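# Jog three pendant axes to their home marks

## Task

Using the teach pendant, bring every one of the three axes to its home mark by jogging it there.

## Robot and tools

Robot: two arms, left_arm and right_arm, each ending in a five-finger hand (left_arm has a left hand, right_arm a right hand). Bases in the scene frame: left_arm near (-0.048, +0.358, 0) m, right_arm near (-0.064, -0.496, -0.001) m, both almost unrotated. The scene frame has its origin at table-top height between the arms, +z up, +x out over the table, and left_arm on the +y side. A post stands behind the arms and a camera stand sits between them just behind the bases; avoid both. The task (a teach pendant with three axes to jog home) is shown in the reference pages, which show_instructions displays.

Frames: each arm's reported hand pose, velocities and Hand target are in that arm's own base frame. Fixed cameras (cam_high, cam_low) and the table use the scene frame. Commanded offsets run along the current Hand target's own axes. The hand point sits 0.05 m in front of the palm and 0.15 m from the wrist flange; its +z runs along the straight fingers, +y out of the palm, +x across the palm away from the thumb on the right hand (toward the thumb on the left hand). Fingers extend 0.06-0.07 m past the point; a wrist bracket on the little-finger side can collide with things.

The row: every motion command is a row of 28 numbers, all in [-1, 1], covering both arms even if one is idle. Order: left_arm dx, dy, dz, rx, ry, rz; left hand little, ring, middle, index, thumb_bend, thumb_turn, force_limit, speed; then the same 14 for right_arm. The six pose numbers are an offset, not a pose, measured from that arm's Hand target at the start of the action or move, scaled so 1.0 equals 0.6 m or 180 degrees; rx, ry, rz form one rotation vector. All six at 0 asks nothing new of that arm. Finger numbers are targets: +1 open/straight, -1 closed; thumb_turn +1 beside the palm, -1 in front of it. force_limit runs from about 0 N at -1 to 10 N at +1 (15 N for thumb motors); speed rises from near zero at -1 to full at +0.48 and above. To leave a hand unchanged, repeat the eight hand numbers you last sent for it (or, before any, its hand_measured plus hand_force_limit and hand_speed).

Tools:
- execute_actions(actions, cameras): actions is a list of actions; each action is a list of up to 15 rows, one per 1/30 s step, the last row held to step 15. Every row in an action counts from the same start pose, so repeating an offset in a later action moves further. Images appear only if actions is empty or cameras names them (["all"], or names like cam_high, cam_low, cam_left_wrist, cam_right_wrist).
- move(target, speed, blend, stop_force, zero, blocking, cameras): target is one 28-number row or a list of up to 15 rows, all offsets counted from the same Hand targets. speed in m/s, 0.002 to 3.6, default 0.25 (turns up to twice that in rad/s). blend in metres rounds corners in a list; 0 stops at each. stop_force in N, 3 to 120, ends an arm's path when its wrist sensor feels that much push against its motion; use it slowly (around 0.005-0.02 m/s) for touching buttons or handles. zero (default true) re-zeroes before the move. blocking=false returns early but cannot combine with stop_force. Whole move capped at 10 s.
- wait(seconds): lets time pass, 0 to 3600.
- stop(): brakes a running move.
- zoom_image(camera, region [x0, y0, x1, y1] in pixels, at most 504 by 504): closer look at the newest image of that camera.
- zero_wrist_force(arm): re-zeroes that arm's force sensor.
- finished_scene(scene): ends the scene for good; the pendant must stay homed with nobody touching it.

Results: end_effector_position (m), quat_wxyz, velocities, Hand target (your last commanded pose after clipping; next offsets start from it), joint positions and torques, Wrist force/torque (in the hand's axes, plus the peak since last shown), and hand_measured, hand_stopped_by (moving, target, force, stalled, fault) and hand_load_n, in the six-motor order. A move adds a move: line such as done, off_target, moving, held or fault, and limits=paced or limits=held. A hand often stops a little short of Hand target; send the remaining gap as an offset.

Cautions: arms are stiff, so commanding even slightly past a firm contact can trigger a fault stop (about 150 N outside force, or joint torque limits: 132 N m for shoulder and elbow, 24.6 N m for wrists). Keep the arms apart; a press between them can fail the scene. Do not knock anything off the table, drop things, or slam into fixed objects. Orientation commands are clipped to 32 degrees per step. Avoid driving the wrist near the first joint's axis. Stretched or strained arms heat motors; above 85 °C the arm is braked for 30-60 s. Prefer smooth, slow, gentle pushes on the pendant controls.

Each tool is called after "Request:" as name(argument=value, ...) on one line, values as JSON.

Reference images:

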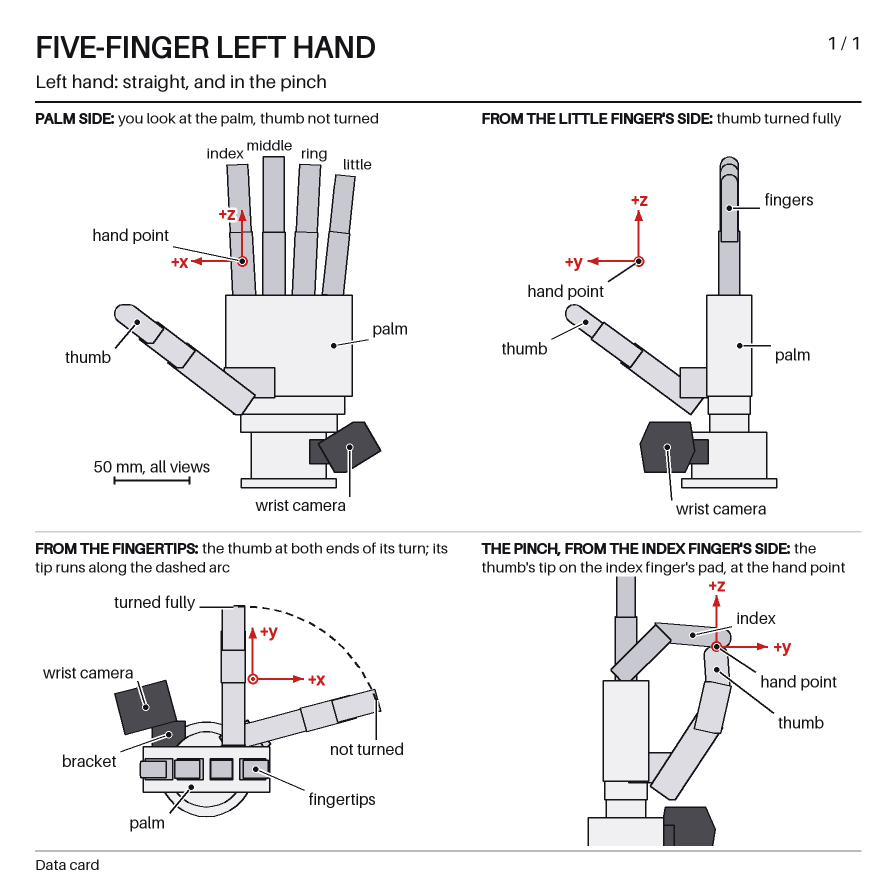

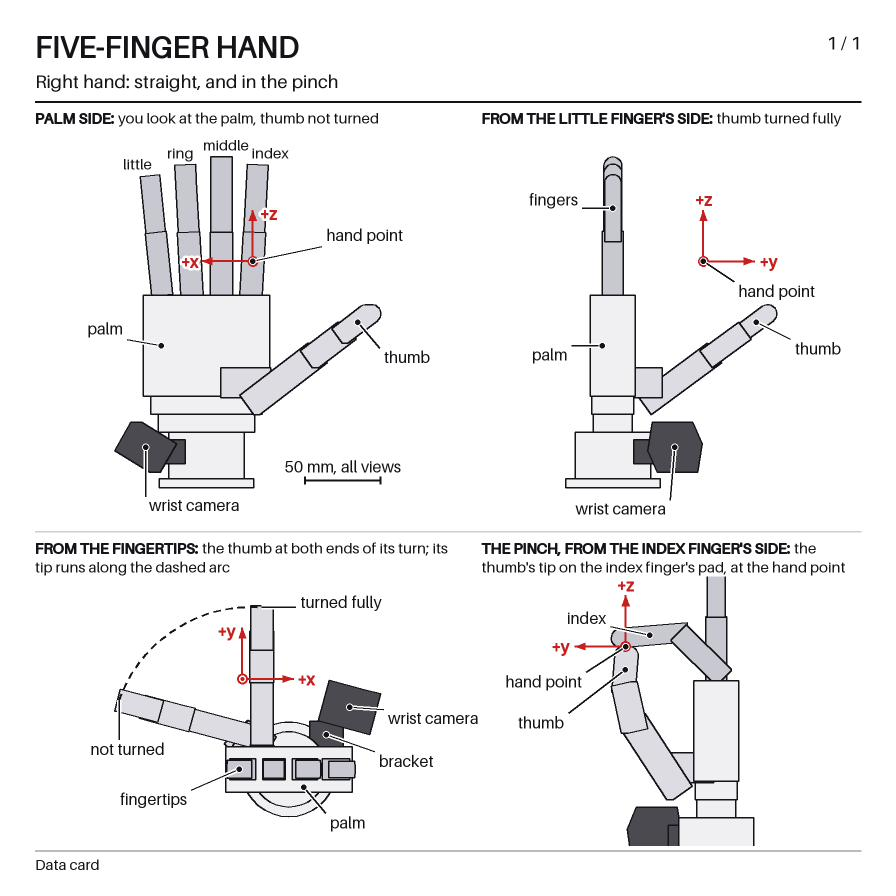

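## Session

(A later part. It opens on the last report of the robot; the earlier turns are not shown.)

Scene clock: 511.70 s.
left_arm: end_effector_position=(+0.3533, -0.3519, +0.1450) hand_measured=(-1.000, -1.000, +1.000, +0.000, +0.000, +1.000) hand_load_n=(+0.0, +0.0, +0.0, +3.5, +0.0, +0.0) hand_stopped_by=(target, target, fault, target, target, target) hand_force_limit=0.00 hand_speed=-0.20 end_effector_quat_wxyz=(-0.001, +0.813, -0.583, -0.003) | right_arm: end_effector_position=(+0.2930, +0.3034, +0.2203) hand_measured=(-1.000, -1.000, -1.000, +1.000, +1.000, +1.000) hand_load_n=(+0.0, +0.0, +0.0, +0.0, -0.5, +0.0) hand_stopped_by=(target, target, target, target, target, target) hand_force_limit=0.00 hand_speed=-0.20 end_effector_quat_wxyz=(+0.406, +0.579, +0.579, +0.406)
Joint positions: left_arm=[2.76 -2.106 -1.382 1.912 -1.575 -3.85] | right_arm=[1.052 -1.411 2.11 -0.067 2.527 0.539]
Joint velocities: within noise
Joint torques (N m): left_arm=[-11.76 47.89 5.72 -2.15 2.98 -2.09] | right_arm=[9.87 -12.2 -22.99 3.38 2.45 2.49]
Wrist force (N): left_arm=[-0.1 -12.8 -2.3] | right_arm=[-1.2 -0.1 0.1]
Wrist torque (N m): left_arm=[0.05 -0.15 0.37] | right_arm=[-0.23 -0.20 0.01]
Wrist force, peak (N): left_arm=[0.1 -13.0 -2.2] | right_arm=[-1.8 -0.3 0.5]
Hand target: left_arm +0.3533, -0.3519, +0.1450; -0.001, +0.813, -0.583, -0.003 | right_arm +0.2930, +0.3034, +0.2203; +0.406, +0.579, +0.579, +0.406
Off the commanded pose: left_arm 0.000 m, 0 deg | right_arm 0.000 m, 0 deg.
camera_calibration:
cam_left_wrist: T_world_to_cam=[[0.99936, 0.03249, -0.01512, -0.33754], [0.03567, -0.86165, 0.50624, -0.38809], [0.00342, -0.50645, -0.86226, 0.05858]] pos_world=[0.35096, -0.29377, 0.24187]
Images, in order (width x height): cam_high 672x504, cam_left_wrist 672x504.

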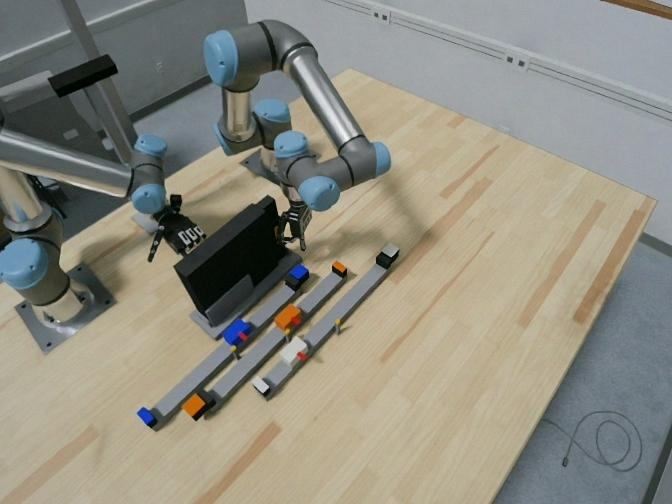

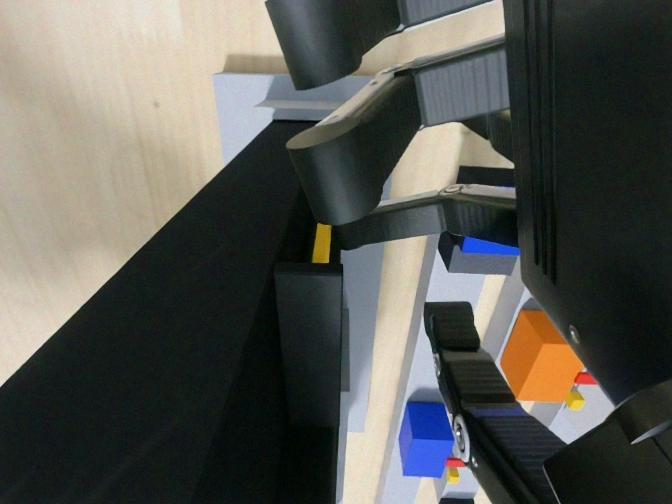

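Request:
move(target=[0,0,0,0,0,0,-1,-1,1,0,0,1,0,-0.2,0.0003,0.0142,0.0392,0,0,0,-1,-1,-1,1,1,1,0,-0.2], speed=0.006, stop_force=6, cameras=["cam_high"])

Request:
zoom_image(camera="cam_high", region=[260, 280, 330, 350])

Request:
wait(seconds=4.4)

Request:
move(target=[0,0,0,0,0,0,-1,-1,1,0,0,1,0,-0.2,0,-0.0062,-0.0172,0,0,0,-1,-1,-1,1,1,1,0,-0.2], speed=0.05, cameras=["cam_high","cam_left_wrist"])

Request:
zoom_image(camera="cam_high", region=[260, 300, 310, 350])

Request:
zoom_image(camera="cam_left_wrist", region=[500, 300, 640, 440])

Scene clock: 546.33 s.
left_arm: end_effector_position=(+0.3533, -0.3519, +0.1450) hand_measured=(-1.000, -1.000, +1.000, +0.000, +0.000, +1.000) hand_load_n=(+0.0, +0.0, +0.0, +3.5, +0.0, +0.0) hand_stopped_by=(target, target, fault, target, target, target) hand_force_limit=0.00 hand_speed=-0.20 end_effector_quat_wxyz=(-0.001, +0.813, -0.583, -0.003) | right_arm: end_effector_position=(+0.3040, +0.3034, +0.2203) hand_measured=(-1.000, -1.000, -1.000, +1.000, +1.000, +1.000) hand_load_n=(+0.0, +0.0, +0.0, +0.0, +0.0, +0.0) hand_stopped_by=(target, target, target, target, target, target) hand_force_limit=0.00 hand_speed=-0.20 end_effector_quat_wxyz=(+0.406, +0.579, +0.579, +0.406)
Joint positions: left_arm=[2.76 -2.106 -1.382 1.912 -1.575 -3.85] | right_arm=[1.022 -1.414 2.11 -0.088 2.502 0.509]
Joint torques (N m): left_arm=[-12.09 47.68 7.44 -2.15 2.75 -2.04] | right_arm=[6.96 -18.63 -15.92 2.86 2.58 2.31]
Wrist force (N): left_arm=[0.1 -12.6 -2.3] | right_arm=[-1.6 -3.4 -6.3]
Wrist torque (N m): left_arm=[0.08 -0.17 0.37] | right_arm=[0.04 -0.02 0.03]
Wrist force, peak (N): left_arm=[0.0 -12.8 -2.5] | right_arm=[-0.8 -3.6 -10.9]
Hand target: left_arm +0.3533, -0.3519, +0.1450; -0.001, +0.813, -0.583, -0.003 | right_arm +0.3040, +0.3034, +0.2203; +0.406, +0.579, +0.579, +0.406 (not the last commanded pose)
Off the commanded pose: left_arm 0.000 m, 0 deg | right_arm 0.014 m, 0 deg.
move: contact (right_arm)

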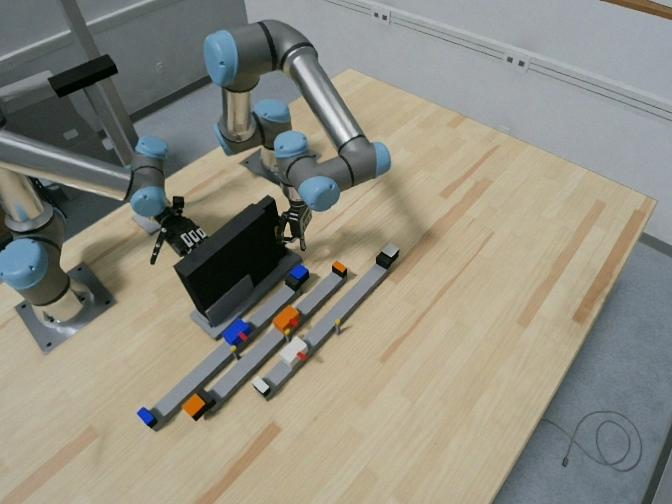

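Scaled by 7.200.

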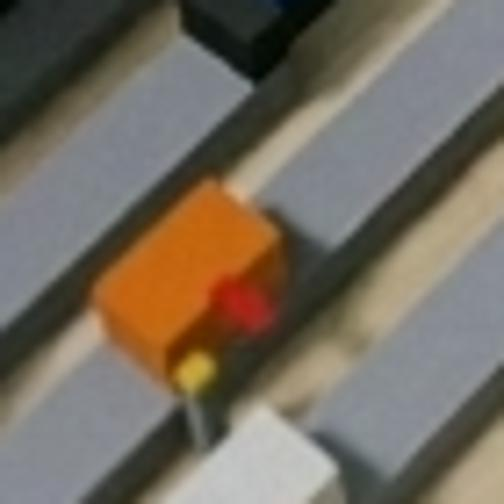

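Scene clock: 550.73 s.
left_arm: end_effector_position=(+0.3533, -0.3519, +0.1450) hand_measured=(-1.000, -1.000, +1.000, +0.000, +0.000, +1.000) hand_load_n=(+0.0, +0.0, +0.0, +3.5, +0.0, +0.0) hand_stopped_by=(target, target, fault, target, target, target) hand_force_limit=0.00 hand_speed=-0.20 end_effector_quat_wxyz=(-0.001, +0.813, -0.583, -0.003) | right_arm: end_effector_position=(+0.3040, +0.3034, +0.2203) hand_measured=(-1.000, -1.000, -1.000, +1.000, +1.000, +1.000) hand_load_n=(+0.0, +0.0, +0.0, +0.0, +0.0, +0.0) hand_stopped_by=(target, target, target, target, target, target) hand_force_limit=0.00 hand_speed=-0.20 end_effector_quat_wxyz=(+0.406, +0.579, +0.579, +0.406)
Joint positions: left_arm=[2.76 -2.106 -1.382 1.912 -1.575 -3.85] | right_arm=[1.022 -1.414 2.11 -0.088 2.502 0.509]
Joint torques (N m): left_arm=[-11.69 47.03 6.81 -2.12 2.9 -1.95] | right_arm=[6.97 -13.55 -12.85 2.83 2.71 2.32]
Wrist force (N): left_arm=[0.1 -12.9 -2.2] | right_arm=[-1.5 -3.2 -6.2]
Wrist torque (N m): left_arm=[0.04 -0.17 0.39] | right_arm=[0.05 -0.03 0.04]
Wrist force, peak (N): left_arm=[0.2 -12.9 -2.6] | right_arm=[-1.3 -3.5 -6.6]
Hand target: left_arm +0.3533, -0.3519, +0.1450; -0.001, +0.813, -0.583, -0.003 | right_arm +0.3040, +0.3034, +0.2203; +0.406, +0.579, +0.579, +0.406 (not the last commanded pose)
Off the commanded pose: left_arm 0.000 m, 0 deg | right_arm 0.014 m, 0 deg.
wait: 4.40 s; at rest by 0.17 s

Scene clock: 551.50 s.
left_arm: end_effector_position=(+0.3533, -0.3519, +0.1450) hand_measured=(-1.000, -1.000, +1.000, +0.000, +0.000, +1.000) hand_load_n=(+0.0, +0.0, -0.5, +3.5, +0.0, +0.0) hand_stopped_by=(target, target, fault, target, target, target) hand_force_limit=0.00 hand_speed=-0.20 end_effector_quat_wxyz=(-0.001, +0.813, -0.583, -0.003) | right_arm: end_effector_position=(+0.2932, +0.3034, +0.2203) hand_measured=(-1.000, -1.000, -1.000, +1.000, +1.000, +1.000) hand_load_n=(+0.0, +0.0, +0.0, +0.0, +0.0, +0.0) hand_stopped_by=(target, target, target, target, target, target) hand_force_limit=0.00 hand_speed=-0.20 end_effector_quat_wxyz=(+0.406, +0.579, +0.579, +0.406)
Joint positions: left_arm=[2.76 -2.106 -1.382 1.912 -1.575 -3.85] | right_arm=[1.052 -1.41 2.11 -0.067 2.526 0.538]
Joint torques (N m): left_arm=[-11.64 47.26 6.44 -2.23 2.72 -1.91] | right_arm=[8.99 -11.87 -20.8 3.69 2.33 2.2]
Wrist force (N): left_arm=[0.0 -12.6 -2.5] | right_arm=[-1.4 -0.1 0.6]
Wrist torque (N m): left_arm=[0.09 -0.17 0.38] | right_arm=[-0.27 -0.19 0.00]
Wrist force, peak (N): left_arm=[0.1 -12.7 -2.4] | right_arm=[-1.5 -3.5 -5.9]
Hand target: left_arm +0.3533, -0.3519, +0.1450; -0.001, +0.813, -0.583, -0.003 | right_arm +0.2930, +0.3034, +0.2203; +0.406, +0.579, +0.579, +0.406
Off the commanded pose: left_arm 0.000 m, 0 deg | right_arm 0.000 m, 0 deg.
move: done
cam_left_wrist: T_world_to_cam=[[0.99936, 0.03249, -0.01512, -0.33754], [0.03567, -0.86165, 0.50624, -0.38809], [0.00342, -0.50645, -0.86226, 0.05858]] pos_world=[0.35096, -0.29377, 0.24187]

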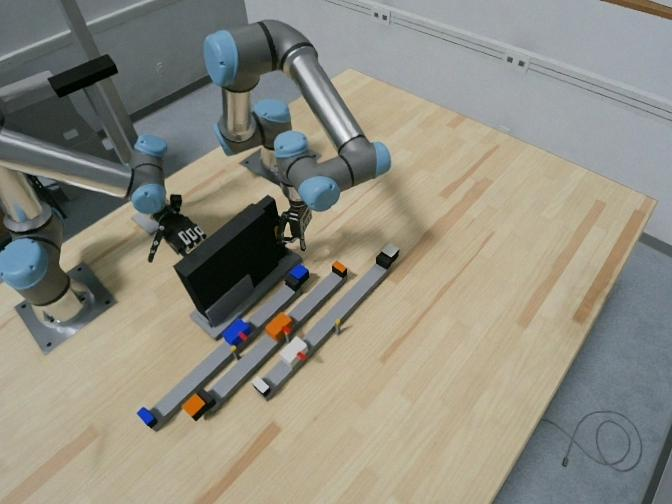

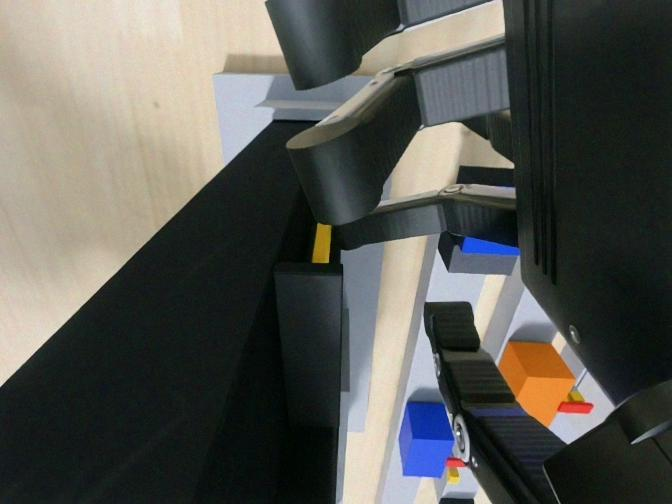

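Scaled by 10.080.

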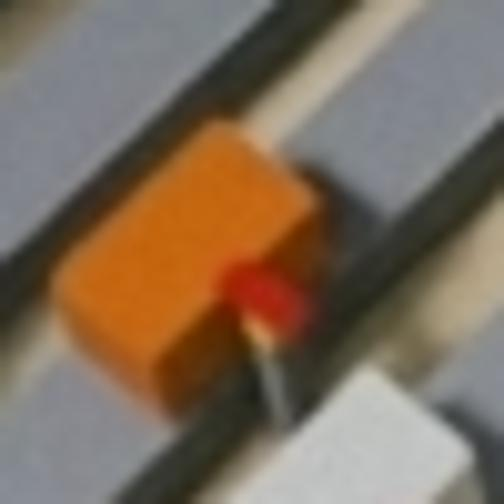

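Scaled by 3.600.

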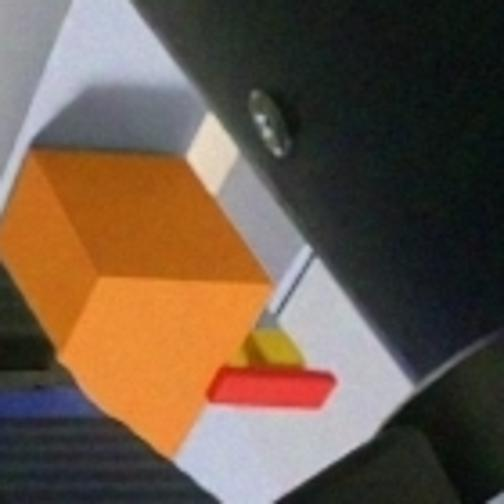

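Request:
zoom_image(camera="cam_high", region=[274, 316, 304, 346])

Request:
zoom_image(camera="cam_left_wrist", region=[540, 380, 610, 430])

Request:
zoom_image(camera="cam_left_wrist", region=[430, 440, 490, 500])

Scaled by 16.800.

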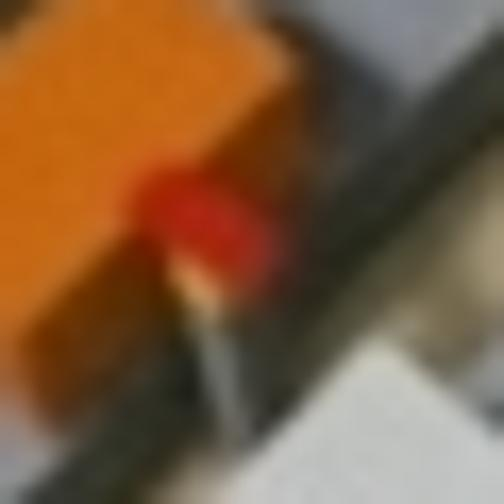

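Scaled by 7.200.

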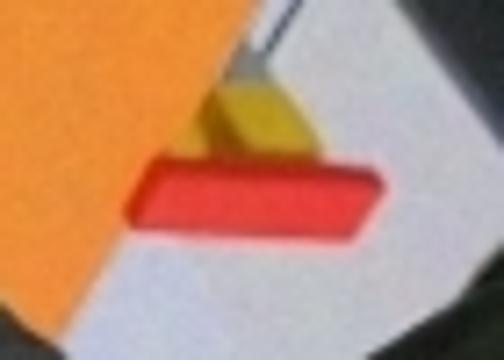

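Scaled by 8.400.

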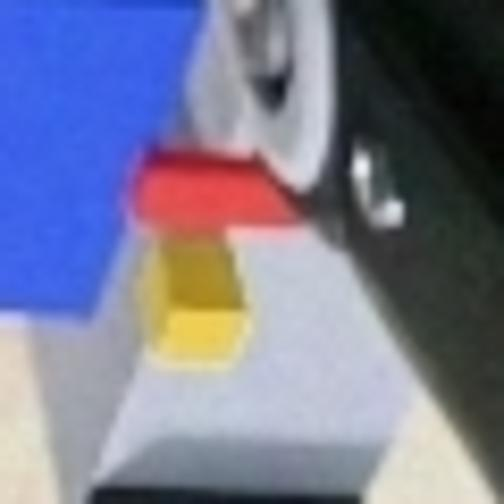

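Request:
move(target=[[0,0,0,0,0,0,-1,-1,1,0,0,1,0,-0.2,0.1413,-0.0802,-0.001,0,0,0,-1,-1,-1,1,1,1,0,-0.2],[0,0,0,0,0,0,-1,-1,1,0,0,1,0,-0.2,0.1415,-0.0745,0.0147,0,0,0,-1,-1,-1,1,1,1,0,-0.2]], speed=[0.1,0.05], blend=[0.005,0])

Request:
move(target=[0,0,0,0,0,0,-1,-1,1,0,0,1,0,-0.2,0.0003,0.0142,0.0392,0,0,0,-1,-1,-1,1,1,1,0,-0.2], speed=0.006, stop_force=6, cameras=["cam_low","cam_right_wrist"])

Request:
move(target=[0,0,0,0,0,0,-1,-1,1,0,0,1,0,-0.2,0,-0.0062,-0.0172,0,0,0,-1,-1,-1,1,1,1,0,-0.2], speed=0.05, cameras=["cam_low","cam_right_wrist"])

Scene clock: 607.70 s.
left_arm: end_effector_position=(+0.3533, -0.3519, +0.1450) hand_measured=(-1.000, -1.000, +1.000, +0.000, +0.000, +1.000) hand_load_n=(+0.0, +0.0, +0.0, +3.5, +0.0, +0.0) hand_stopped_by=(target, target, fault, target, target, target) hand_force_limit=0.00 hand_speed=-0.20 end_effector_quat_wxyz=(-0.001, +0.813, -0.583, -0.003) | right_arm: end_effector_position=(+0.2859, +0.3882, +0.1753) hand_measured=(-1.000, -1.000, -1.000, +1.000, +1.000, +1.000) hand_load_n=(+0.0, +0.0, +0.0, +0.0, +0.0, +0.0) hand_stopped_by=(target, target, target, target, target, target) hand_force_limit=0.00 hand_speed=-0.20 end_effector_quat_wxyz=(+0.406, +0.579, +0.579, +0.406)
Joint positions: left_arm=[2.76 -2.106 -1.382 1.912 -1.575 -3.85] | right_arm=[1.176 -1.127 1.886 -0.002 2.622 0.686]
Joint torques (N m): left_arm=[-12.48 47.44 6.9 -2.11 2.84 -1.84] | right_arm=[-11.77 -22.98 -22.05 -1.79 -0.3 -2.13]
Wrist force (N): left_arm=[0.0 -12.5 -2.6] | right_arm=[-1.5 -0.2 0.6]
Wrist torque (N m): left_arm=[0.11 -0.17 0.37] | right_arm=[-0.26 -0.18 0.09]
Wrist force, peak (N): left_arm=[0.0 -13.0 -2.4] | right_arm=[-1.8 0.5 0.2]
Hand target: left_arm +0.3533, -0.3519, +0.1450; -0.001, +0.813, -0.583, -0.003 | right_arm +0.2861, +0.3883, +0.1752; +0.406, +0.579, +0.579, +0.406
Off the commanded pose: left_arm 0.000 m, 0 deg | right_arm 0.000 m, 0 deg.
move: done

Scene clock: 610.87 s.
left_arm: end_effector_position=(+0.3533, -0.3519, +0.1450) hand_measured=(-1.000, -1.000, +1.000, +0.000, +0.000, +1.000) hand_load_n=(+0.0, +0.0, +0.0, +3.5, +0.0, +0.0) hand_stopped_by=(target, target, fault, target, target, target) hand_force_limit=0.00 hand_speed=-0.20 end_effector_quat_wxyz=(-0.001, +0.813, -0.583, -0.003) | right_arm: end_effector_position=(+0.2982, +0.3884, +0.1752) hand_measured=(-1.000, -1.000, -1.000, +1.000, +1.000, +1.000) hand_load_n=(+0.0, +0.0, +0.0, +0.0, +0.0, +0.0) hand_stopped_by=(target, target, target, target, target, target) hand_force_limit=0.00 hand_speed=-0.20 end_effector_quat_wxyz=(+0.406, +0.579, +0.579, +0.406)
Joint positions: left_arm=[2.76 -2.106 -1.382 1.912 -1.575 -3.85] | right_arm=[1.148 -1.133 1.887 -0.03 2.601 0.649]
Joint torques (N m): left_arm=[-12.05 46.82 5.89 -2.26 2.66 -1.91] | right_arm=[7.33 -23.09 -17.41 3.61 2.91 2.34]
Wrist force (N): left_arm=[0.0 -12.6 -2.5] | right_arm=[-1.2 -3.2 -5.3]
Wrist torque (N m): left_arm=[0.10 -0.16 0.37] | right_arm=[-0.02 -0.08 0.03]
Wrist force, peak (N): left_arm=[0.0 -12.9 -2.5] | right_arm=[-1.4 -4.1 -10.1]
Hand target: left_arm +0.3533, -0.3519, +0.1450; -0.001, +0.813, -0.583, -0.003 | right_arm +0.2982, +0.3884, +0.1752; +0.406, +0.579, +0.579, +0.406 (not the last commanded pose)
Off the commanded pose: left_arm 0.000 m, 0 deg | right_arm 0.013 m, 0 deg.
move: contact (right_arm)
cam_right_wrist: T_world_to_cam=[[0.33389, 0.25344, 0.9079, -0.3561], [-0.41074, -0.82781, 0.38214, 0.37226], [0.84842, -0.5005, -0.17229, 0.09099]] pos_world=[0.1946, 0.44395, 0.19673]

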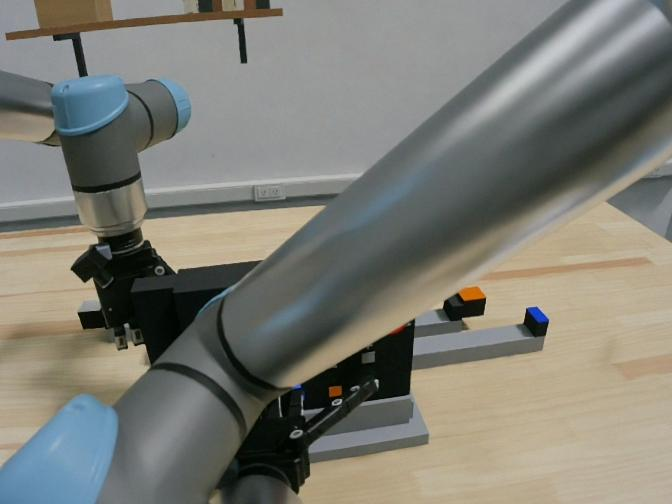

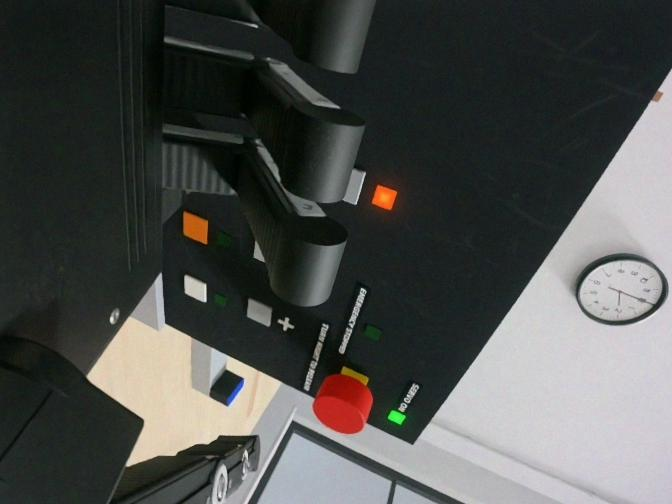

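Scene clock: 611.67 s.
left_arm: end_effector_position=(+0.3533, -0.3519, +0.1450) hand_measured=(-1.000, -1.000, +1.000, +0.000, +0.000, +1.000) hand_load_n=(+0.0, +0.0, +0.0, +4.0, +0.0, +0.0) hand_stopped_by=(target, target, fault, target, target, target) hand_force_limit=0.00 hand_speed=-0.20 end_effector_quat_wxyz=(-0.001, +0.813, -0.583, -0.003) | right_arm: end_effector_position=(+0.2873, +0.3884, +0.1752) hand_measured=(-1.000, -1.000, -1.000, +1.000, +1.000, +1.000) hand_load_n=(+0.0, +0.0, +0.0, +0.0, +0.0, +0.0) hand_stopped_by=(target, target, target, target, target, target) hand_force_limit=0.00 hand_speed=-0.20 end_effector_quat_wxyz=(+0.406, +0.579, +0.579, +0.406)
Joint positions: left_arm=[2.76 -2.106 -1.382 1.912 -1.575 -3.85] | right_arm=[1.173 -1.127 1.886 -0.005 2.62 0.682]
Joint torques (N m): left_arm=[-12.11 47.36 5.88 -2.24 2.72 -1.87] | right_arm=[8.42 -21.08 -19.93 4.16 2.78 2.52]
Wrist force (N): left_arm=[0.1 -12.7 -2.4] | right_arm=[-1.3 -0.4 0.2]
Wrist torque (N m): left_arm=[0.08 -0.19 0.39] | right_arm=[-0.27 -0.20 -0.01]
Wrist force, peak (N): left_arm=[0.1 -12.8 -2.4] | right_arm=[-0.8 -3.0 -5.4]
Hand target: left_arm +0.3533, -0.3519, +0.1450; -0.001, +0.813, -0.583, -0.003 | right_arm +0.2872, +0.3884, +0.1752; +0.406, +0.579, +0.579, +0.406
Off the commanded pose: left_arm 0.000 m, 0 deg | right_arm 0.000 m, 0 deg.
move: done
cam_right_wrist: T_world_to_cam=[[0.3339, 0.25347, 0.90789, -0.35247], [-0.41073, -0.8278, 0.38217, 0.36778], [0.84842, -0.5005, -0.17229, 0.10024]] pos_world=[0.1837, 0.44395, 0.19673]

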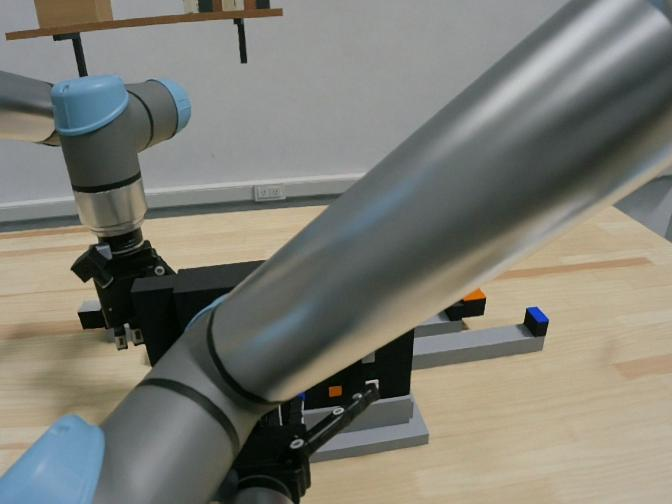

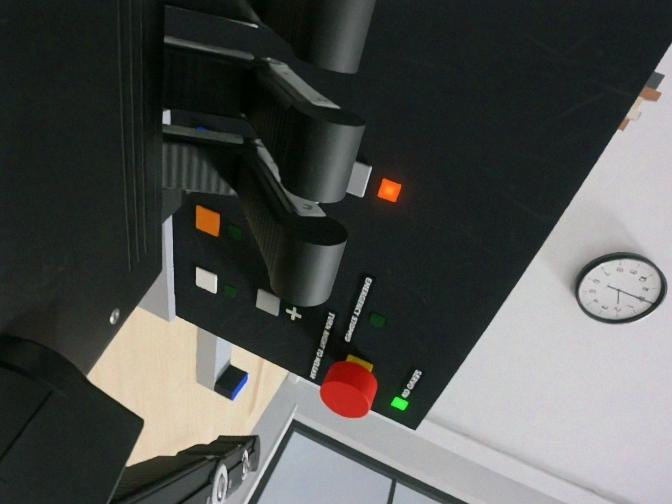

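Request:
move(target=[[0,0,0,0,0,0,-1,-1,1,0,0,1,0,-0.2,-0.1417,0.0677,-0.0333,0,0,0,-1,-1,-1,1,1,1,0,-0.2],[0,0,0,0,0,0,-1,-1,1,0,0,1,0,-0.2,-0.1417,0.0738,-0.0163,0,0,0,-1,-1,-1,1,1,1,0,-0.2]], speed=[0.1,0.05], blend=[0.005,0])

Request:
move(target=[0,0,0,0,0,0,-1,-1,1,0,0,1,0,-0.2,0.0003,0.0142,0.0392,0,0,0,-1,-1,-1,1,1,1,0,-0.2], speed=0.006, stop_force=6, cameras=["cam_high"])

Request:
zoom_image(camera="cam_high", region=[210, 310, 270, 370])

Request:
wait(seconds=4.7)

Request:
move(target=[0,0,0,0,0,0,-1,-1,1,0,0,1,0,-0.2,0,-0.0062,-0.0172,0,0,0,-1,-1,-1,1,1,1,0,-0.2], speed=0.05, cameras=["cam_high","cam_left_wrist","cam_right_wrist"])

Request:
zoom_image(camera="cam_high", region=[210, 310, 270, 370])

Request:
zoom_image(camera="cam_left_wrist", region=[410, 440, 490, 504])

Scene clock: 621.67 s.
left_arm: end_effector_position=(+0.3533, -0.3519, +0.1450) hand_measured=(-1.000, -1.000, +1.000, +0.000, +0.000, +1.000) hand_load_n=(+0.5, +0.0, +0.5, +3.5, +0.0, +0.0) hand_stopped_by=(target, target, fault, target, target, target) hand_force_limit=0.00 hand_speed=-0.20 end_effector_quat_wxyz=(-0.001, +0.813, -0.583, -0.003) | right_arm: end_effector_position=(+0.2930, +0.3035, +0.2202) hand_measured=(-1.000, -1.000, -1.000, +1.000, +1.000, +1.000) hand_load_n=(+0.0, +0.0, +0.0, +0.0, -0.5, +0.0) hand_stopped_by=(target, target, target, target, target, target) hand_force_limit=0.00 hand_speed=-0.20 end_effector_quat_wxyz=(+0.406, +0.579, +0.579, +0.405)
Joint positions: left_arm=[2.76 -2.106 -1.382 1.912 -1.575 -3.85] | right_arm=[1.053 -1.41 2.11 -0.067 2.527 0.539]
Joint torques (N m): left_arm=[-10.81 46.99 5.78 -2.31 2.55 -1.81] | right_arm=[-12.22 -32.38 -9.53 -2.2 -0.48 -2.44]
Wrist force (N): left_arm=[0.1 -12.5 -2.2] | right_arm=[-1.6 -0.2 0.4]
Wrist torque (N m): left_arm=[0.09 -0.17 0.38] | right_arm=[-0.27 -0.15 0.10]
Wrist force, peak (N): left_arm=[0.1 -12.9 -2.5] | right_arm=[-1.9 -0.2 0.4]
Hand target: left_arm +0.3533, -0.3519, +0.1450; -0.001, +0.813, -0.583, -0.003 | right_arm +0.2931, +0.3034, +0.2203; +0.406, +0.579, +0.579, +0.406
Off the commanded pose: left_arm 0.000 m, 0 deg | right_arm 0.000 m, 0 deg.
move: done

Scene clock: 624.60 s.
left_arm: end_effector_position=(+0.3533, -0.3519, +0.1450) hand_measured=(-1.000, -1.000, +1.000, +0.000, +0.000, +1.000) hand_load_n=(+0.5, +0.0, +0.0, +4.0, +0.0, +0.0) hand_stopped_by=(target, target, fault, target, target, target) hand_force_limit=0.00 hand_speed=-0.20 end_effector_quat_wxyz=(-0.001, +0.813, -0.583, -0.003) | right_arm: end_effector_position=(+0.3040, +0.3035, +0.2203) hand_measured=(-1.000, -1.000, -1.000, +1.000, +1.000, +1.000) hand_load_n=(+0.0, +0.0, +0.0, +0.0, +0.0, +0.0) hand_stopped_by=(target, target, target, target, target, target) hand_force_limit=0.00 hand_speed=-0.20 end_effector_quat_wxyz=(+0.406, +0.579, +0.579, +0.406)
Joint positions: left_arm=[2.76 -2.106 -1.382 1.912 -1.575 -3.85] | right_arm=[1.022 -1.414 2.11 -0.087 2.502 0.509]
Joint torques (N m): left_arm=[-11.88 47.29 6.41 -2.36 2.56 -1.93] | right_arm=[8.33 -17.85 -16.8 2.86 2.86 2.48]
Wrist force (N): left_arm=[0.0 -12.6 -2.3] | right_arm=[-1.6 -3.3 -5.6]
Wrist torque (N m): left_arm=[0.09 -0.16 0.37] | right_arm=[0.00 -0.03 0.04]
Wrist force, peak (N): left_arm=[0.4 -13.0 -2.5] | right_arm=[-1.0 -3.3 -10.1]
Hand target: left_arm +0.3533, -0.3519, +0.1450; -0.001, +0.813, -0.583, -0.003 | right_arm +0.3040, +0.3035, +0.2203; +0.406, +0.579, +0.579, +0.406 (not the last commanded pose)
Off the commanded pose: left_arm 0.000 m, 0 deg | right_arm 0.014 m, 0 deg.
move: contact (right_arm)

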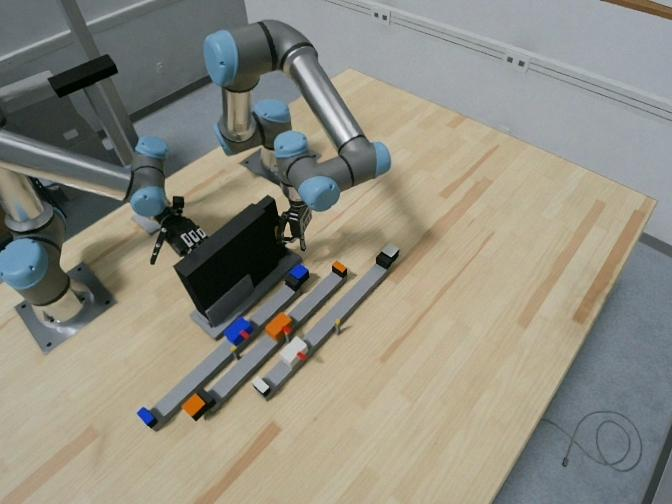

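Scaled by 8.400.

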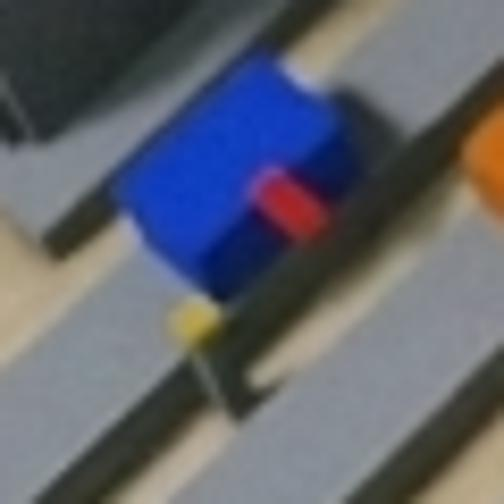

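Scene clock: 629.30 s.
left_arm: end_effector_position=(+0.3533, -0.3519, +0.1450) hand_measured=(-1.000, -1.000, +1.000, +0.000, +0.000, +1.000) hand_load_n=(+0.0, +0.0, +0.0, +4.0, +0.0, +0.0) hand_stopped_by=(target, target, fault, target, target, target) hand_force_limit=0.00 hand_speed=-0.20 end_effector_quat_wxyz=(-0.001, +0.813, -0.583, -0.003) | right_arm: end_effector_position=(+0.3040, +0.3035, +0.2203) hand_measured=(-1.000, -1.000, -1.000, +1.000, +1.000, +1.000) hand_load_n=(+0.0, +0.0, +0.0, +0.0, +0.0, +0.0) hand_stopped_by=(target, target, target, target, target, target) hand_force_limit=0.00 hand_speed=-0.20 end_effector_quat_wxyz=(+0.406, +0.579, +0.579, +0.406)
Joint positions: left_arm=[2.76 -2.106 -1.382 1.912 -1.575 -3.85] | right_arm=[1.022 -1.414 2.11 -0.087 2.502 0.509]
Joint torques (N m): left_arm=[-12.13 48 6.46 -2.31 2.6 -1.92] | right_arm=[7.22 -13.9 -12.8 2.83 2.56 2.39]
Wrist force (N): left_arm=[0.0 -12.9 -2.2] | right_arm=[-1.4 -3.1 -5.4]
Wrist torque (N m): left_arm=[0.04 -0.17 0.38] | right_arm=[-0.02 -0.06 0.04]
Wrist force, peak (N): left_arm=[-0.2 -13.0 -2.5] | right_arm=[-1.5 -3.4 -5.9]
Hand target: left_arm +0.3533, -0.3519, +0.1450; -0.001, +0.813, -0.583, -0.003 | right_arm +0.3040, +0.3035, +0.2203; +0.406, +0.579, +0.579, +0.406 (not the last commanded pose)
Off the commanded pose: left_arm 0.000 m, 0 deg | right_arm 0.014 m, 0 deg.
wait: 4.70 s; at rest by 0.17 s

Scene clock: 630.07 s.
left_arm: end_effector_position=(+0.3533, -0.3519, +0.1450) hand_measured=(-1.000, -1.000, +1.000, +0.000, +0.000, +1.000) hand_load_n=(+0.0, +0.0, +0.0, +3.5, +0.0, +0.0) hand_stopped_by=(target, target, fault, target, target, target) hand_force_limit=0.00 hand_speed=-0.20 end_effector_quat_wxyz=(-0.001, +0.813, -0.583, -0.003) | right_arm: end_effector_position=(+0.2931, +0.3035, +0.2203) hand_measured=(-1.000, -1.000, -1.000, +1.000, +1.000, +1.000) hand_load_n=(+0.5, +0.0, +0.0, +0.5, +0.0, +0.0) hand_stopped_by=(target, target, target, target, target, target) hand_force_limit=0.00 hand_speed=-0.20 end_effector_quat_wxyz=(+0.406, +0.579, +0.579, +0.406)
Joint positions: left_arm=[2.76 -2.106 -1.382 1.912 -1.575 -3.85] | right_arm=[1.052 -1.41 2.11 -0.067 2.527 0.539]
Joint torques (N m): left_arm=[-10.79 48.08 6.5 -2.36 2.62 -1.84] | right_arm=[9.46 -11.93 -22.19 3.56 2.6 2.51]
Wrist force (N): left_arm=[0.1 -12.7 -2.5] | right_arm=[-1.5 -0.1 0.8]
Wrist torque (N m): left_arm=[0.07 -0.17 0.38] | right_arm=[-0.28 -0.17 -0.02]
Wrist force, peak (N): left_arm=[0.1 -12.9 -2.3] | right_arm=[-1.6 -3.4 -5.6]
Hand target: left_arm +0.3533, -0.3519, +0.1450; -0.001, +0.813, -0.583, -0.003 | right_arm +0.2930, +0.3035, +0.2203; +0.406, +0.579, +0.579, +0.406
Off the commanded pose: left_arm 0.000 m, 0 deg | right_arm 0.000 m, 0 deg.
move: done
cam_left_wrist: T_world_to_cam=[[0.99936, 0.03249, -0.01512, -0.33754], [0.03567, -0.86165, 0.50624, -0.38809], [0.00342, -0.50645, -0.86226, 0.05858]] pos_world=[0.35096, -0.29377, 0.24187]
cam_right_wrist: T_world_to_cam=[[0.33394, 0.25355, 0.90785, -0.37386], [-0.4107, -0.82778, 0.38225, 0.28261], [0.84842, -0.5005, -0.1723, 0.06059]] pos_world=[0.1895, 0.35905, 0.24183]

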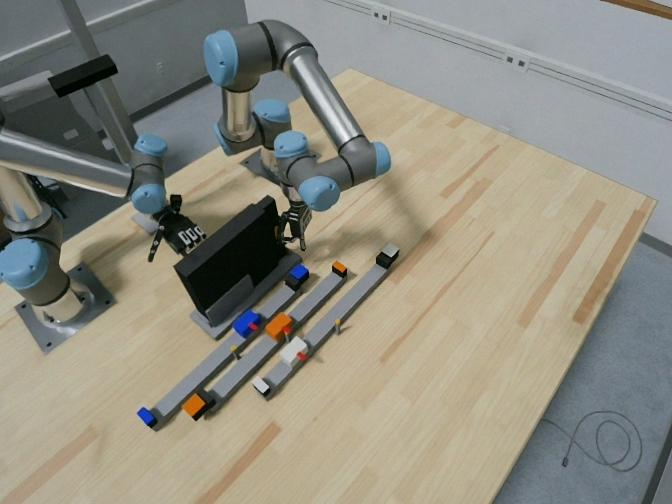

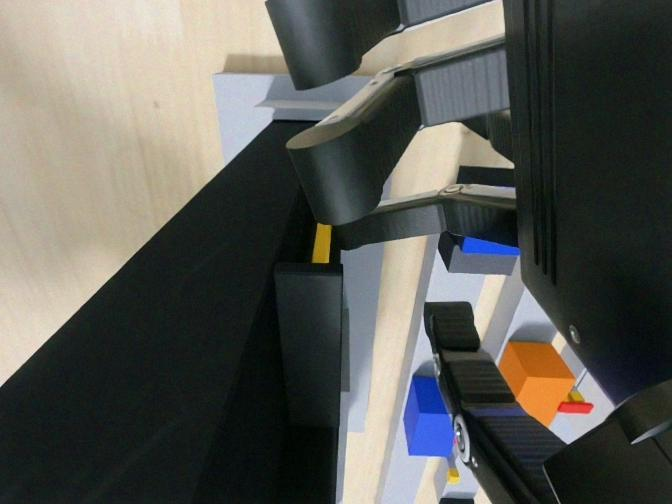

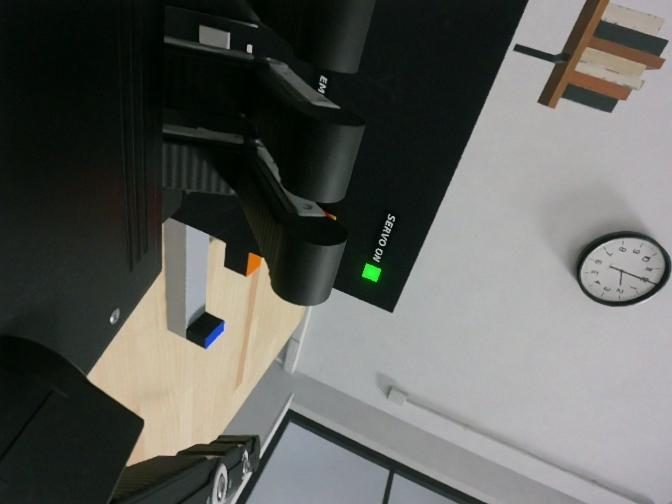

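Scaled by 8.400.

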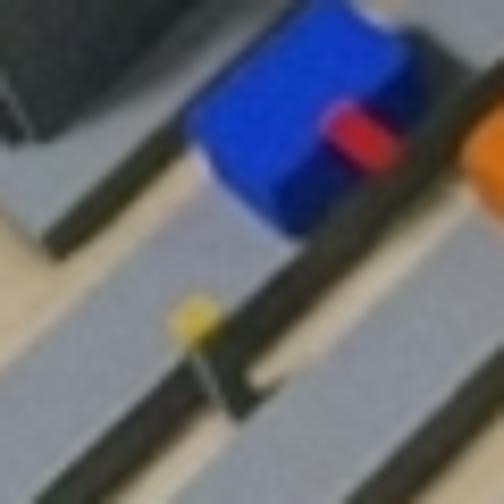

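Scaled by 6.300.

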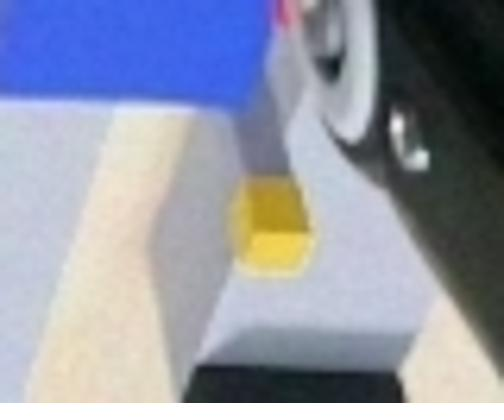

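Request:
move(target=[[0,0,0,0,0,0,-1,-1,1,0,0,1,0,-0.2,0.0375,-0.0028,-0.0078,0,0,0,-1,-1,-1,1,1,1,0,-0.2],[0,0,0,0,0,0,-1,-1,1,0,0,1,0,-0.2,0.0753,-0.0017,-0.0047,0,0,0,-1,-1,-1,1,1,1,0,-0.2]], speed=[0.08,0.05], blend=[0.005,0])

Request:
move(target=[0,0,0,0,0,0,-1,-1,1,0,0,1,0,-0.2,0.0003,0.0142,0.0392,0,0,0,-1,-1,-1,1,1,1,0,-0.2], speed=0.006, stop_force=6, cameras=["cam_high"])

Request:
zoom_image(camera="cam_high", region=[210, 310, 270, 370])

Request:
wait(seconds=5)

Request:
move(target=[0,0,0,0,0,0,-1,-1,1,0,0,1,0,-0.2,0,-0.0062,-0.0172,0,0,0,-1,-1,-1,1,1,1,0,-0.2], speed=0.05, cameras=["cam_high","cam_left_wrist","cam_right_wrist"])

Request:
zoom_image(camera="cam_high", region=[210, 310, 270, 370])

Request:
zoom_image(camera="cam_left_wrist", region=[410, 440, 490, 504])

Scene clock: 642.53 s.
left_arm: end_effector_position=(+0.3533, -0.3519, +0.1450) hand_measured=(-1.000, -1.000, +1.000, +0.000, +0.000, +1.000) hand_load_n=(+0.0, +0.0, +0.0, +4.0, +0.0, +0.0) hand_stopped_by=(target, target, fault, target, target, target) hand_force_limit=0.00 hand_speed=-0.20 end_effector_quat_wxyz=(-0.001, +0.813, -0.583, -0.003) | right_arm: end_effector_position=(+0.2900, +0.3486, +0.2202) hand_measured=(-1.000, -1.000, -1.000, +1.000, +1.000, +1.000) hand_load_n=(+0.0, +0.0, +0.0, +0.0, +0.0, +0.0) hand_stopped_by=(target, target, target, target, target, target) hand_force_limit=0.00 hand_speed=-0.20 end_effector_quat_wxyz=(+0.406, +0.579, +0.579, +0.406)
Joint positions: left_arm=[2.76 -2.106 -1.382 1.912 -1.575 -3.85] | right_arm=[1.123 -1.295 1.973 0.02 2.583 0.618]
Joint torques (N m): left_arm=[-10.77 46.53 6.85 -2.32 2.62 -1.91] | right_arm=[8.75 -16.07 -23.23 3.99 2.65 2.65]
Wrist force (N): left_arm=[0.1 -12.5 -2.5] | right_arm=[-1.7 0.0 0.1]
Wrist torque (N m): left_arm=[0.10 -0.18 0.38] | right_arm=[-0.21 -0.12 -0.03]
Wrist force, peak (N): left_arm=[0.0 -12.9 -2.3] | right_arm=[-1.9 0.0 0.3]
Hand target: left_arm +0.3533, -0.3519, +0.1450; -0.001, +0.813, -0.583, -0.003 | right_arm +0.2900, +0.3487, +0.2202; +0.406, +0.579, +0.579, +0.406
Off the commanded pose: left_arm 0.000 m, 0 deg | right_arm 0.000 m, 0 deg.
move: done

Scene clock: 645.47 s.
left_arm: end_effector_position=(+0.3533, -0.3519, +0.1450) hand_measured=(-1.000, -1.000, +1.000, +0.000, +0.000, +1.000) hand_load_n=(+0.0, +0.0, +0.0, +3.5, +0.0, +0.0) hand_stopped_by=(target, target, fault, target, target, target) hand_force_limit=0.00 hand_speed=-0.20 end_effector_quat_wxyz=(-0.001, +0.813, -0.583, -0.003) | right_arm: end_effector_position=(+0.3009, +0.3487, +0.2203) hand_measured=(-1.000, -1.000, -1.000, +1.000, +1.000, +1.000) hand_load_n=(+0.0, +0.0, +0.0, +0.0, +0.0, +0.0) hand_stopped_by=(target, target, target, target, target, target) hand_force_limit=0.00 hand_speed=-0.20 end_effector_quat_wxyz=(+0.406, +0.579, +0.579, +0.406)
Joint positions: left_arm=[2.76 -2.106 -1.382 1.912 -1.575 -3.85] | right_arm=[1.096 -1.299 1.973 -0.002 2.562 0.586]
Joint torques (N m): left_arm=[-11.24 48.07 6.66 -2.49 2.51 -1.73] | right_arm=[7.72 -19.39 -10.52 3.27 2.87 2.39]
Wrist force (N): left_arm=[0.2 -12.5 -2.5] | right_arm=[-1.3 -3.5 -5.8]
Wrist torque (N m): left_arm=[0.12 -0.19 0.38] | right_arm=[-0.04 -0.06 0.04]
Wrist force, peak (N): left_arm=[0.1 -12.9 -2.3] | right_arm=[-1.2 -3.5 -10.7]
Hand target: left_arm +0.3533, -0.3519, +0.1450; -0.001, +0.813, -0.583, -0.003 | right_arm +0.3009, +0.3487, +0.2202; +0.406, +0.579, +0.579, +0.405 (not the last commanded pose)
Off the commanded pose: left_arm 0.000 m, 0 deg | right_arm 0.014 m, 0 deg.
move: contact (right_arm)

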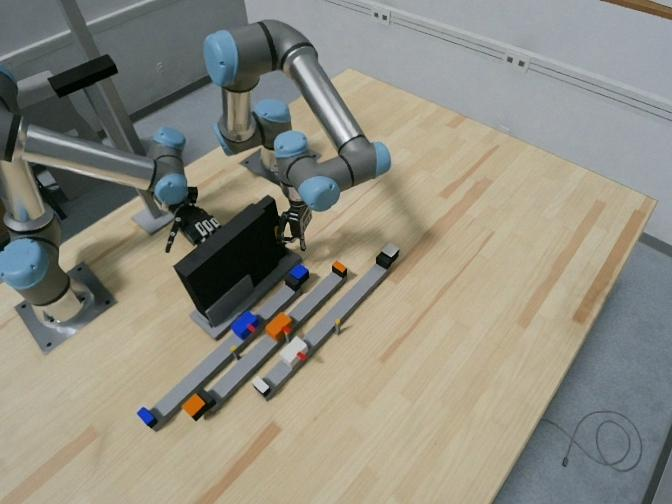

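Scaled by 8.400.

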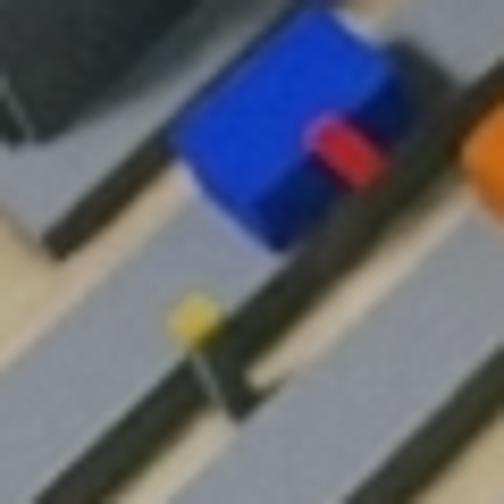

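Scene clock: 650.47 s.
left_arm: end_effector_position=(+0.3533, -0.3519, +0.1450) hand_measured=(-1.000, -1.000, +1.000, +0.000, +0.000, +1.000) hand_load_n=(+0.0, +0.0, +0.0, +3.5, +0.0, +0.0) hand_stopped_by=(target, target, fault, target, target, target) hand_force_limit=0.00 hand_speed=-0.20 end_effector_quat_wxyz=(-0.001, +0.813, -0.583, -0.003) | right_arm: end_effector_position=(+0.3009, +0.3487, +0.2202) hand_measured=(-1.000, -1.000, -1.000, +1.000, +1.000, +1.000) hand_load_n=(+0.0, +0.0, +0.0, +0.5, -0.5, +0.0) hand_stopped_by=(target, target, target, target, target, target) hand_force_limit=0.00 hand_speed=-0.20 end_effector_quat_wxyz=(+0.406, +0.579, +0.579, +0.405)
Joint positions: left_arm=[2.76 -2.106 -1.382 1.912 -1.575 -3.85] | right_arm=[1.096 -1.299 1.973 -0.002 2.562 0.586]
Joint torques (N m): left_arm=[-10.84 46.96 6.73 -2.28 2.39 -1.59] | right_arm=[7.27 -16.99 -11.71 3.21 2.81 2.41]
Wrist force (N): left_arm=[0.2 -12.6 -2.5] | right_arm=[-1.2 -3.4 -5.1]
Wrist torque (N m): left_arm=[0.10 -0.19 0.38] | right_arm=[-0.05 -0.10 0.04]
Wrist force, peak (N): left_arm=[0.1 -13.0 -2.4] | right_arm=[-1.6 -3.7 -5.9]
Hand target: left_arm +0.3533, -0.3519, +0.1450; -0.001, +0.813, -0.583, -0.003 | right_arm +0.3009, +0.3487, +0.2202; +0.406, +0.579, +0.579, +0.405 (not the last commanded pose)
Off the commanded pose: left_arm 0.000 m, 0 deg | right_arm 0.014 m, 0 deg.
wait: 5.00 s; at rest by 0.17 s

Scene clock: 651.27 s.
left_arm: end_effector_position=(+0.3533, -0.3519, +0.1450) hand_measured=(-1.000, -1.000, +1.000, +0.000, +0.000, +1.000) hand_load_n=(+0.0, +0.0, +0.0, +4.0, +0.0, +0.0) hand_stopped_by=(target, target, fault, target, target, target) hand_force_limit=0.00 hand_speed=-0.20 end_effector_quat_wxyz=(-0.001, +0.813, -0.583, -0.003) | right_arm: end_effector_position=(+0.2900, +0.3488, +0.2203) hand_measured=(-1.000, -1.000, -1.000, +1.000, +1.000, +1.000) hand_load_n=(+0.0, +0.0, +0.0, +0.0, +0.0, +0.0) hand_stopped_by=(target, target, target, target, target, target) hand_force_limit=0.00 hand_speed=-0.20 end_effector_quat_wxyz=(+0.406, +0.579, +0.579, +0.405)
Joint positions: left_arm=[2.76 -2.106 -1.382 1.912 -1.575 -3.85] | right_arm=[1.124 -1.294 1.973 0.021 2.583 0.618]
Joint torques (N m): left_arm=[-11.14 46.37 6.74 -2.52 2.44 -1.81] | right_arm=[8.07 -16.43 -21.93 3.97 2.6 2.38]
Wrist force (N): left_arm=[-0.2 -12.4 -2.3] | right_arm=[-1.6 -0.3 0.0]
Wrist torque (N m): left_arm=[0.11 -0.14 0.35] | right_arm=[-0.23 -0.14 -0.03]
Wrist force, peak (N): left_arm=[0.1 -12.8 -2.5] | right_arm=[-1.3 -3.3 -5.7]
Hand target: left_arm +0.3533, -0.3519, +0.1450; -0.001, +0.813, -0.583, -0.003 | right_arm +0.2899, +0.3488, +0.2203; +0.406, +0.579, +0.579, +0.405
Off the commanded pose: left_arm 0.000 m, 0 deg | right_arm 0.000 m, 0 deg.
move: done
cam_left_wrist: T_world_to_cam=[[0.99936, 0.03249, -0.01512, -0.33754], [0.03567, -0.86165, 0.50624, -0.38809], [0.00342, -0.50645, -0.86226, 0.05858]] pos_world=[0.35096, -0.29377, 0.24187]
cam_right_wrist: T_world_to_cam=[[0.33394, 0.25355, 0.90785, -0.38429], [-0.4107, -0.82778, 0.38225, 0.31875], [0.84842, -0.5005, -0.1723, 0.08585]] pos_world=[0.1864, 0.40425, 0.24183]

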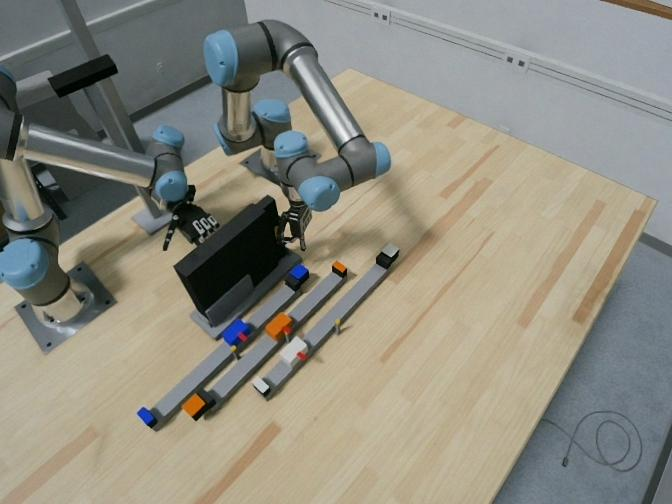

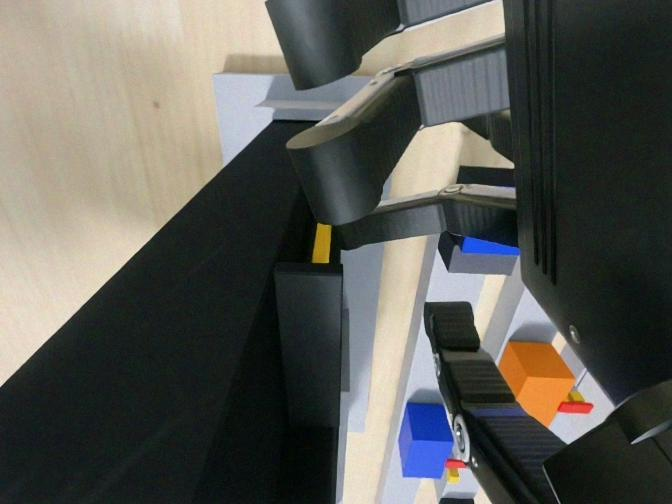

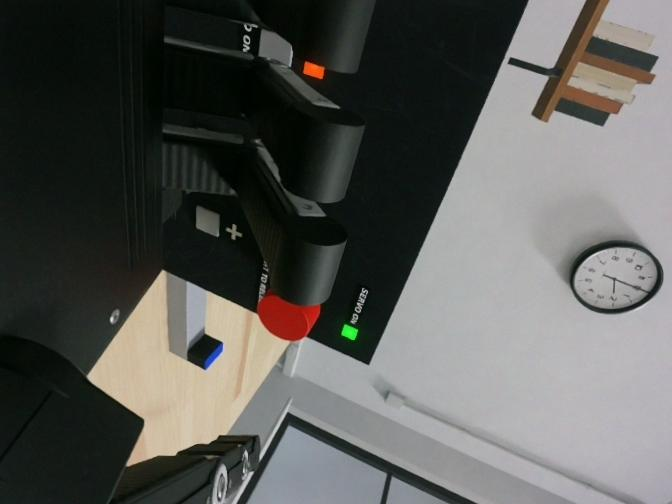

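Scaled by 8.400.

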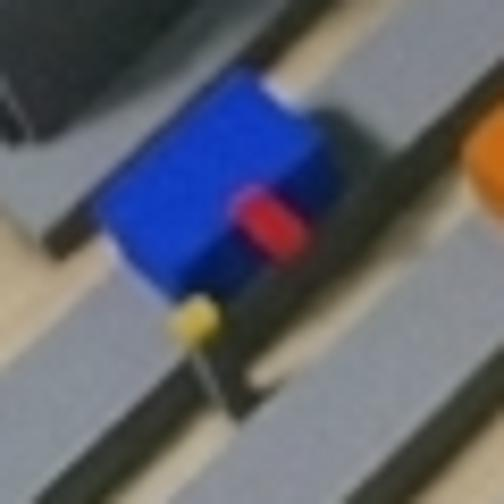

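Scaled by 6.300.

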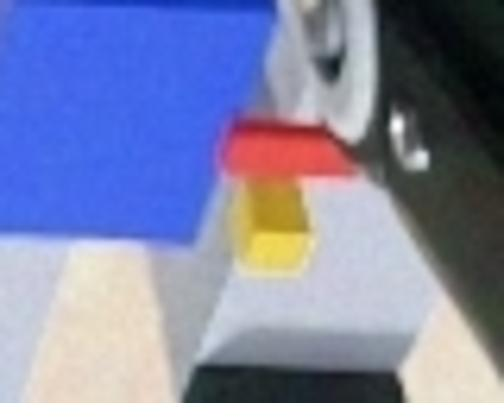

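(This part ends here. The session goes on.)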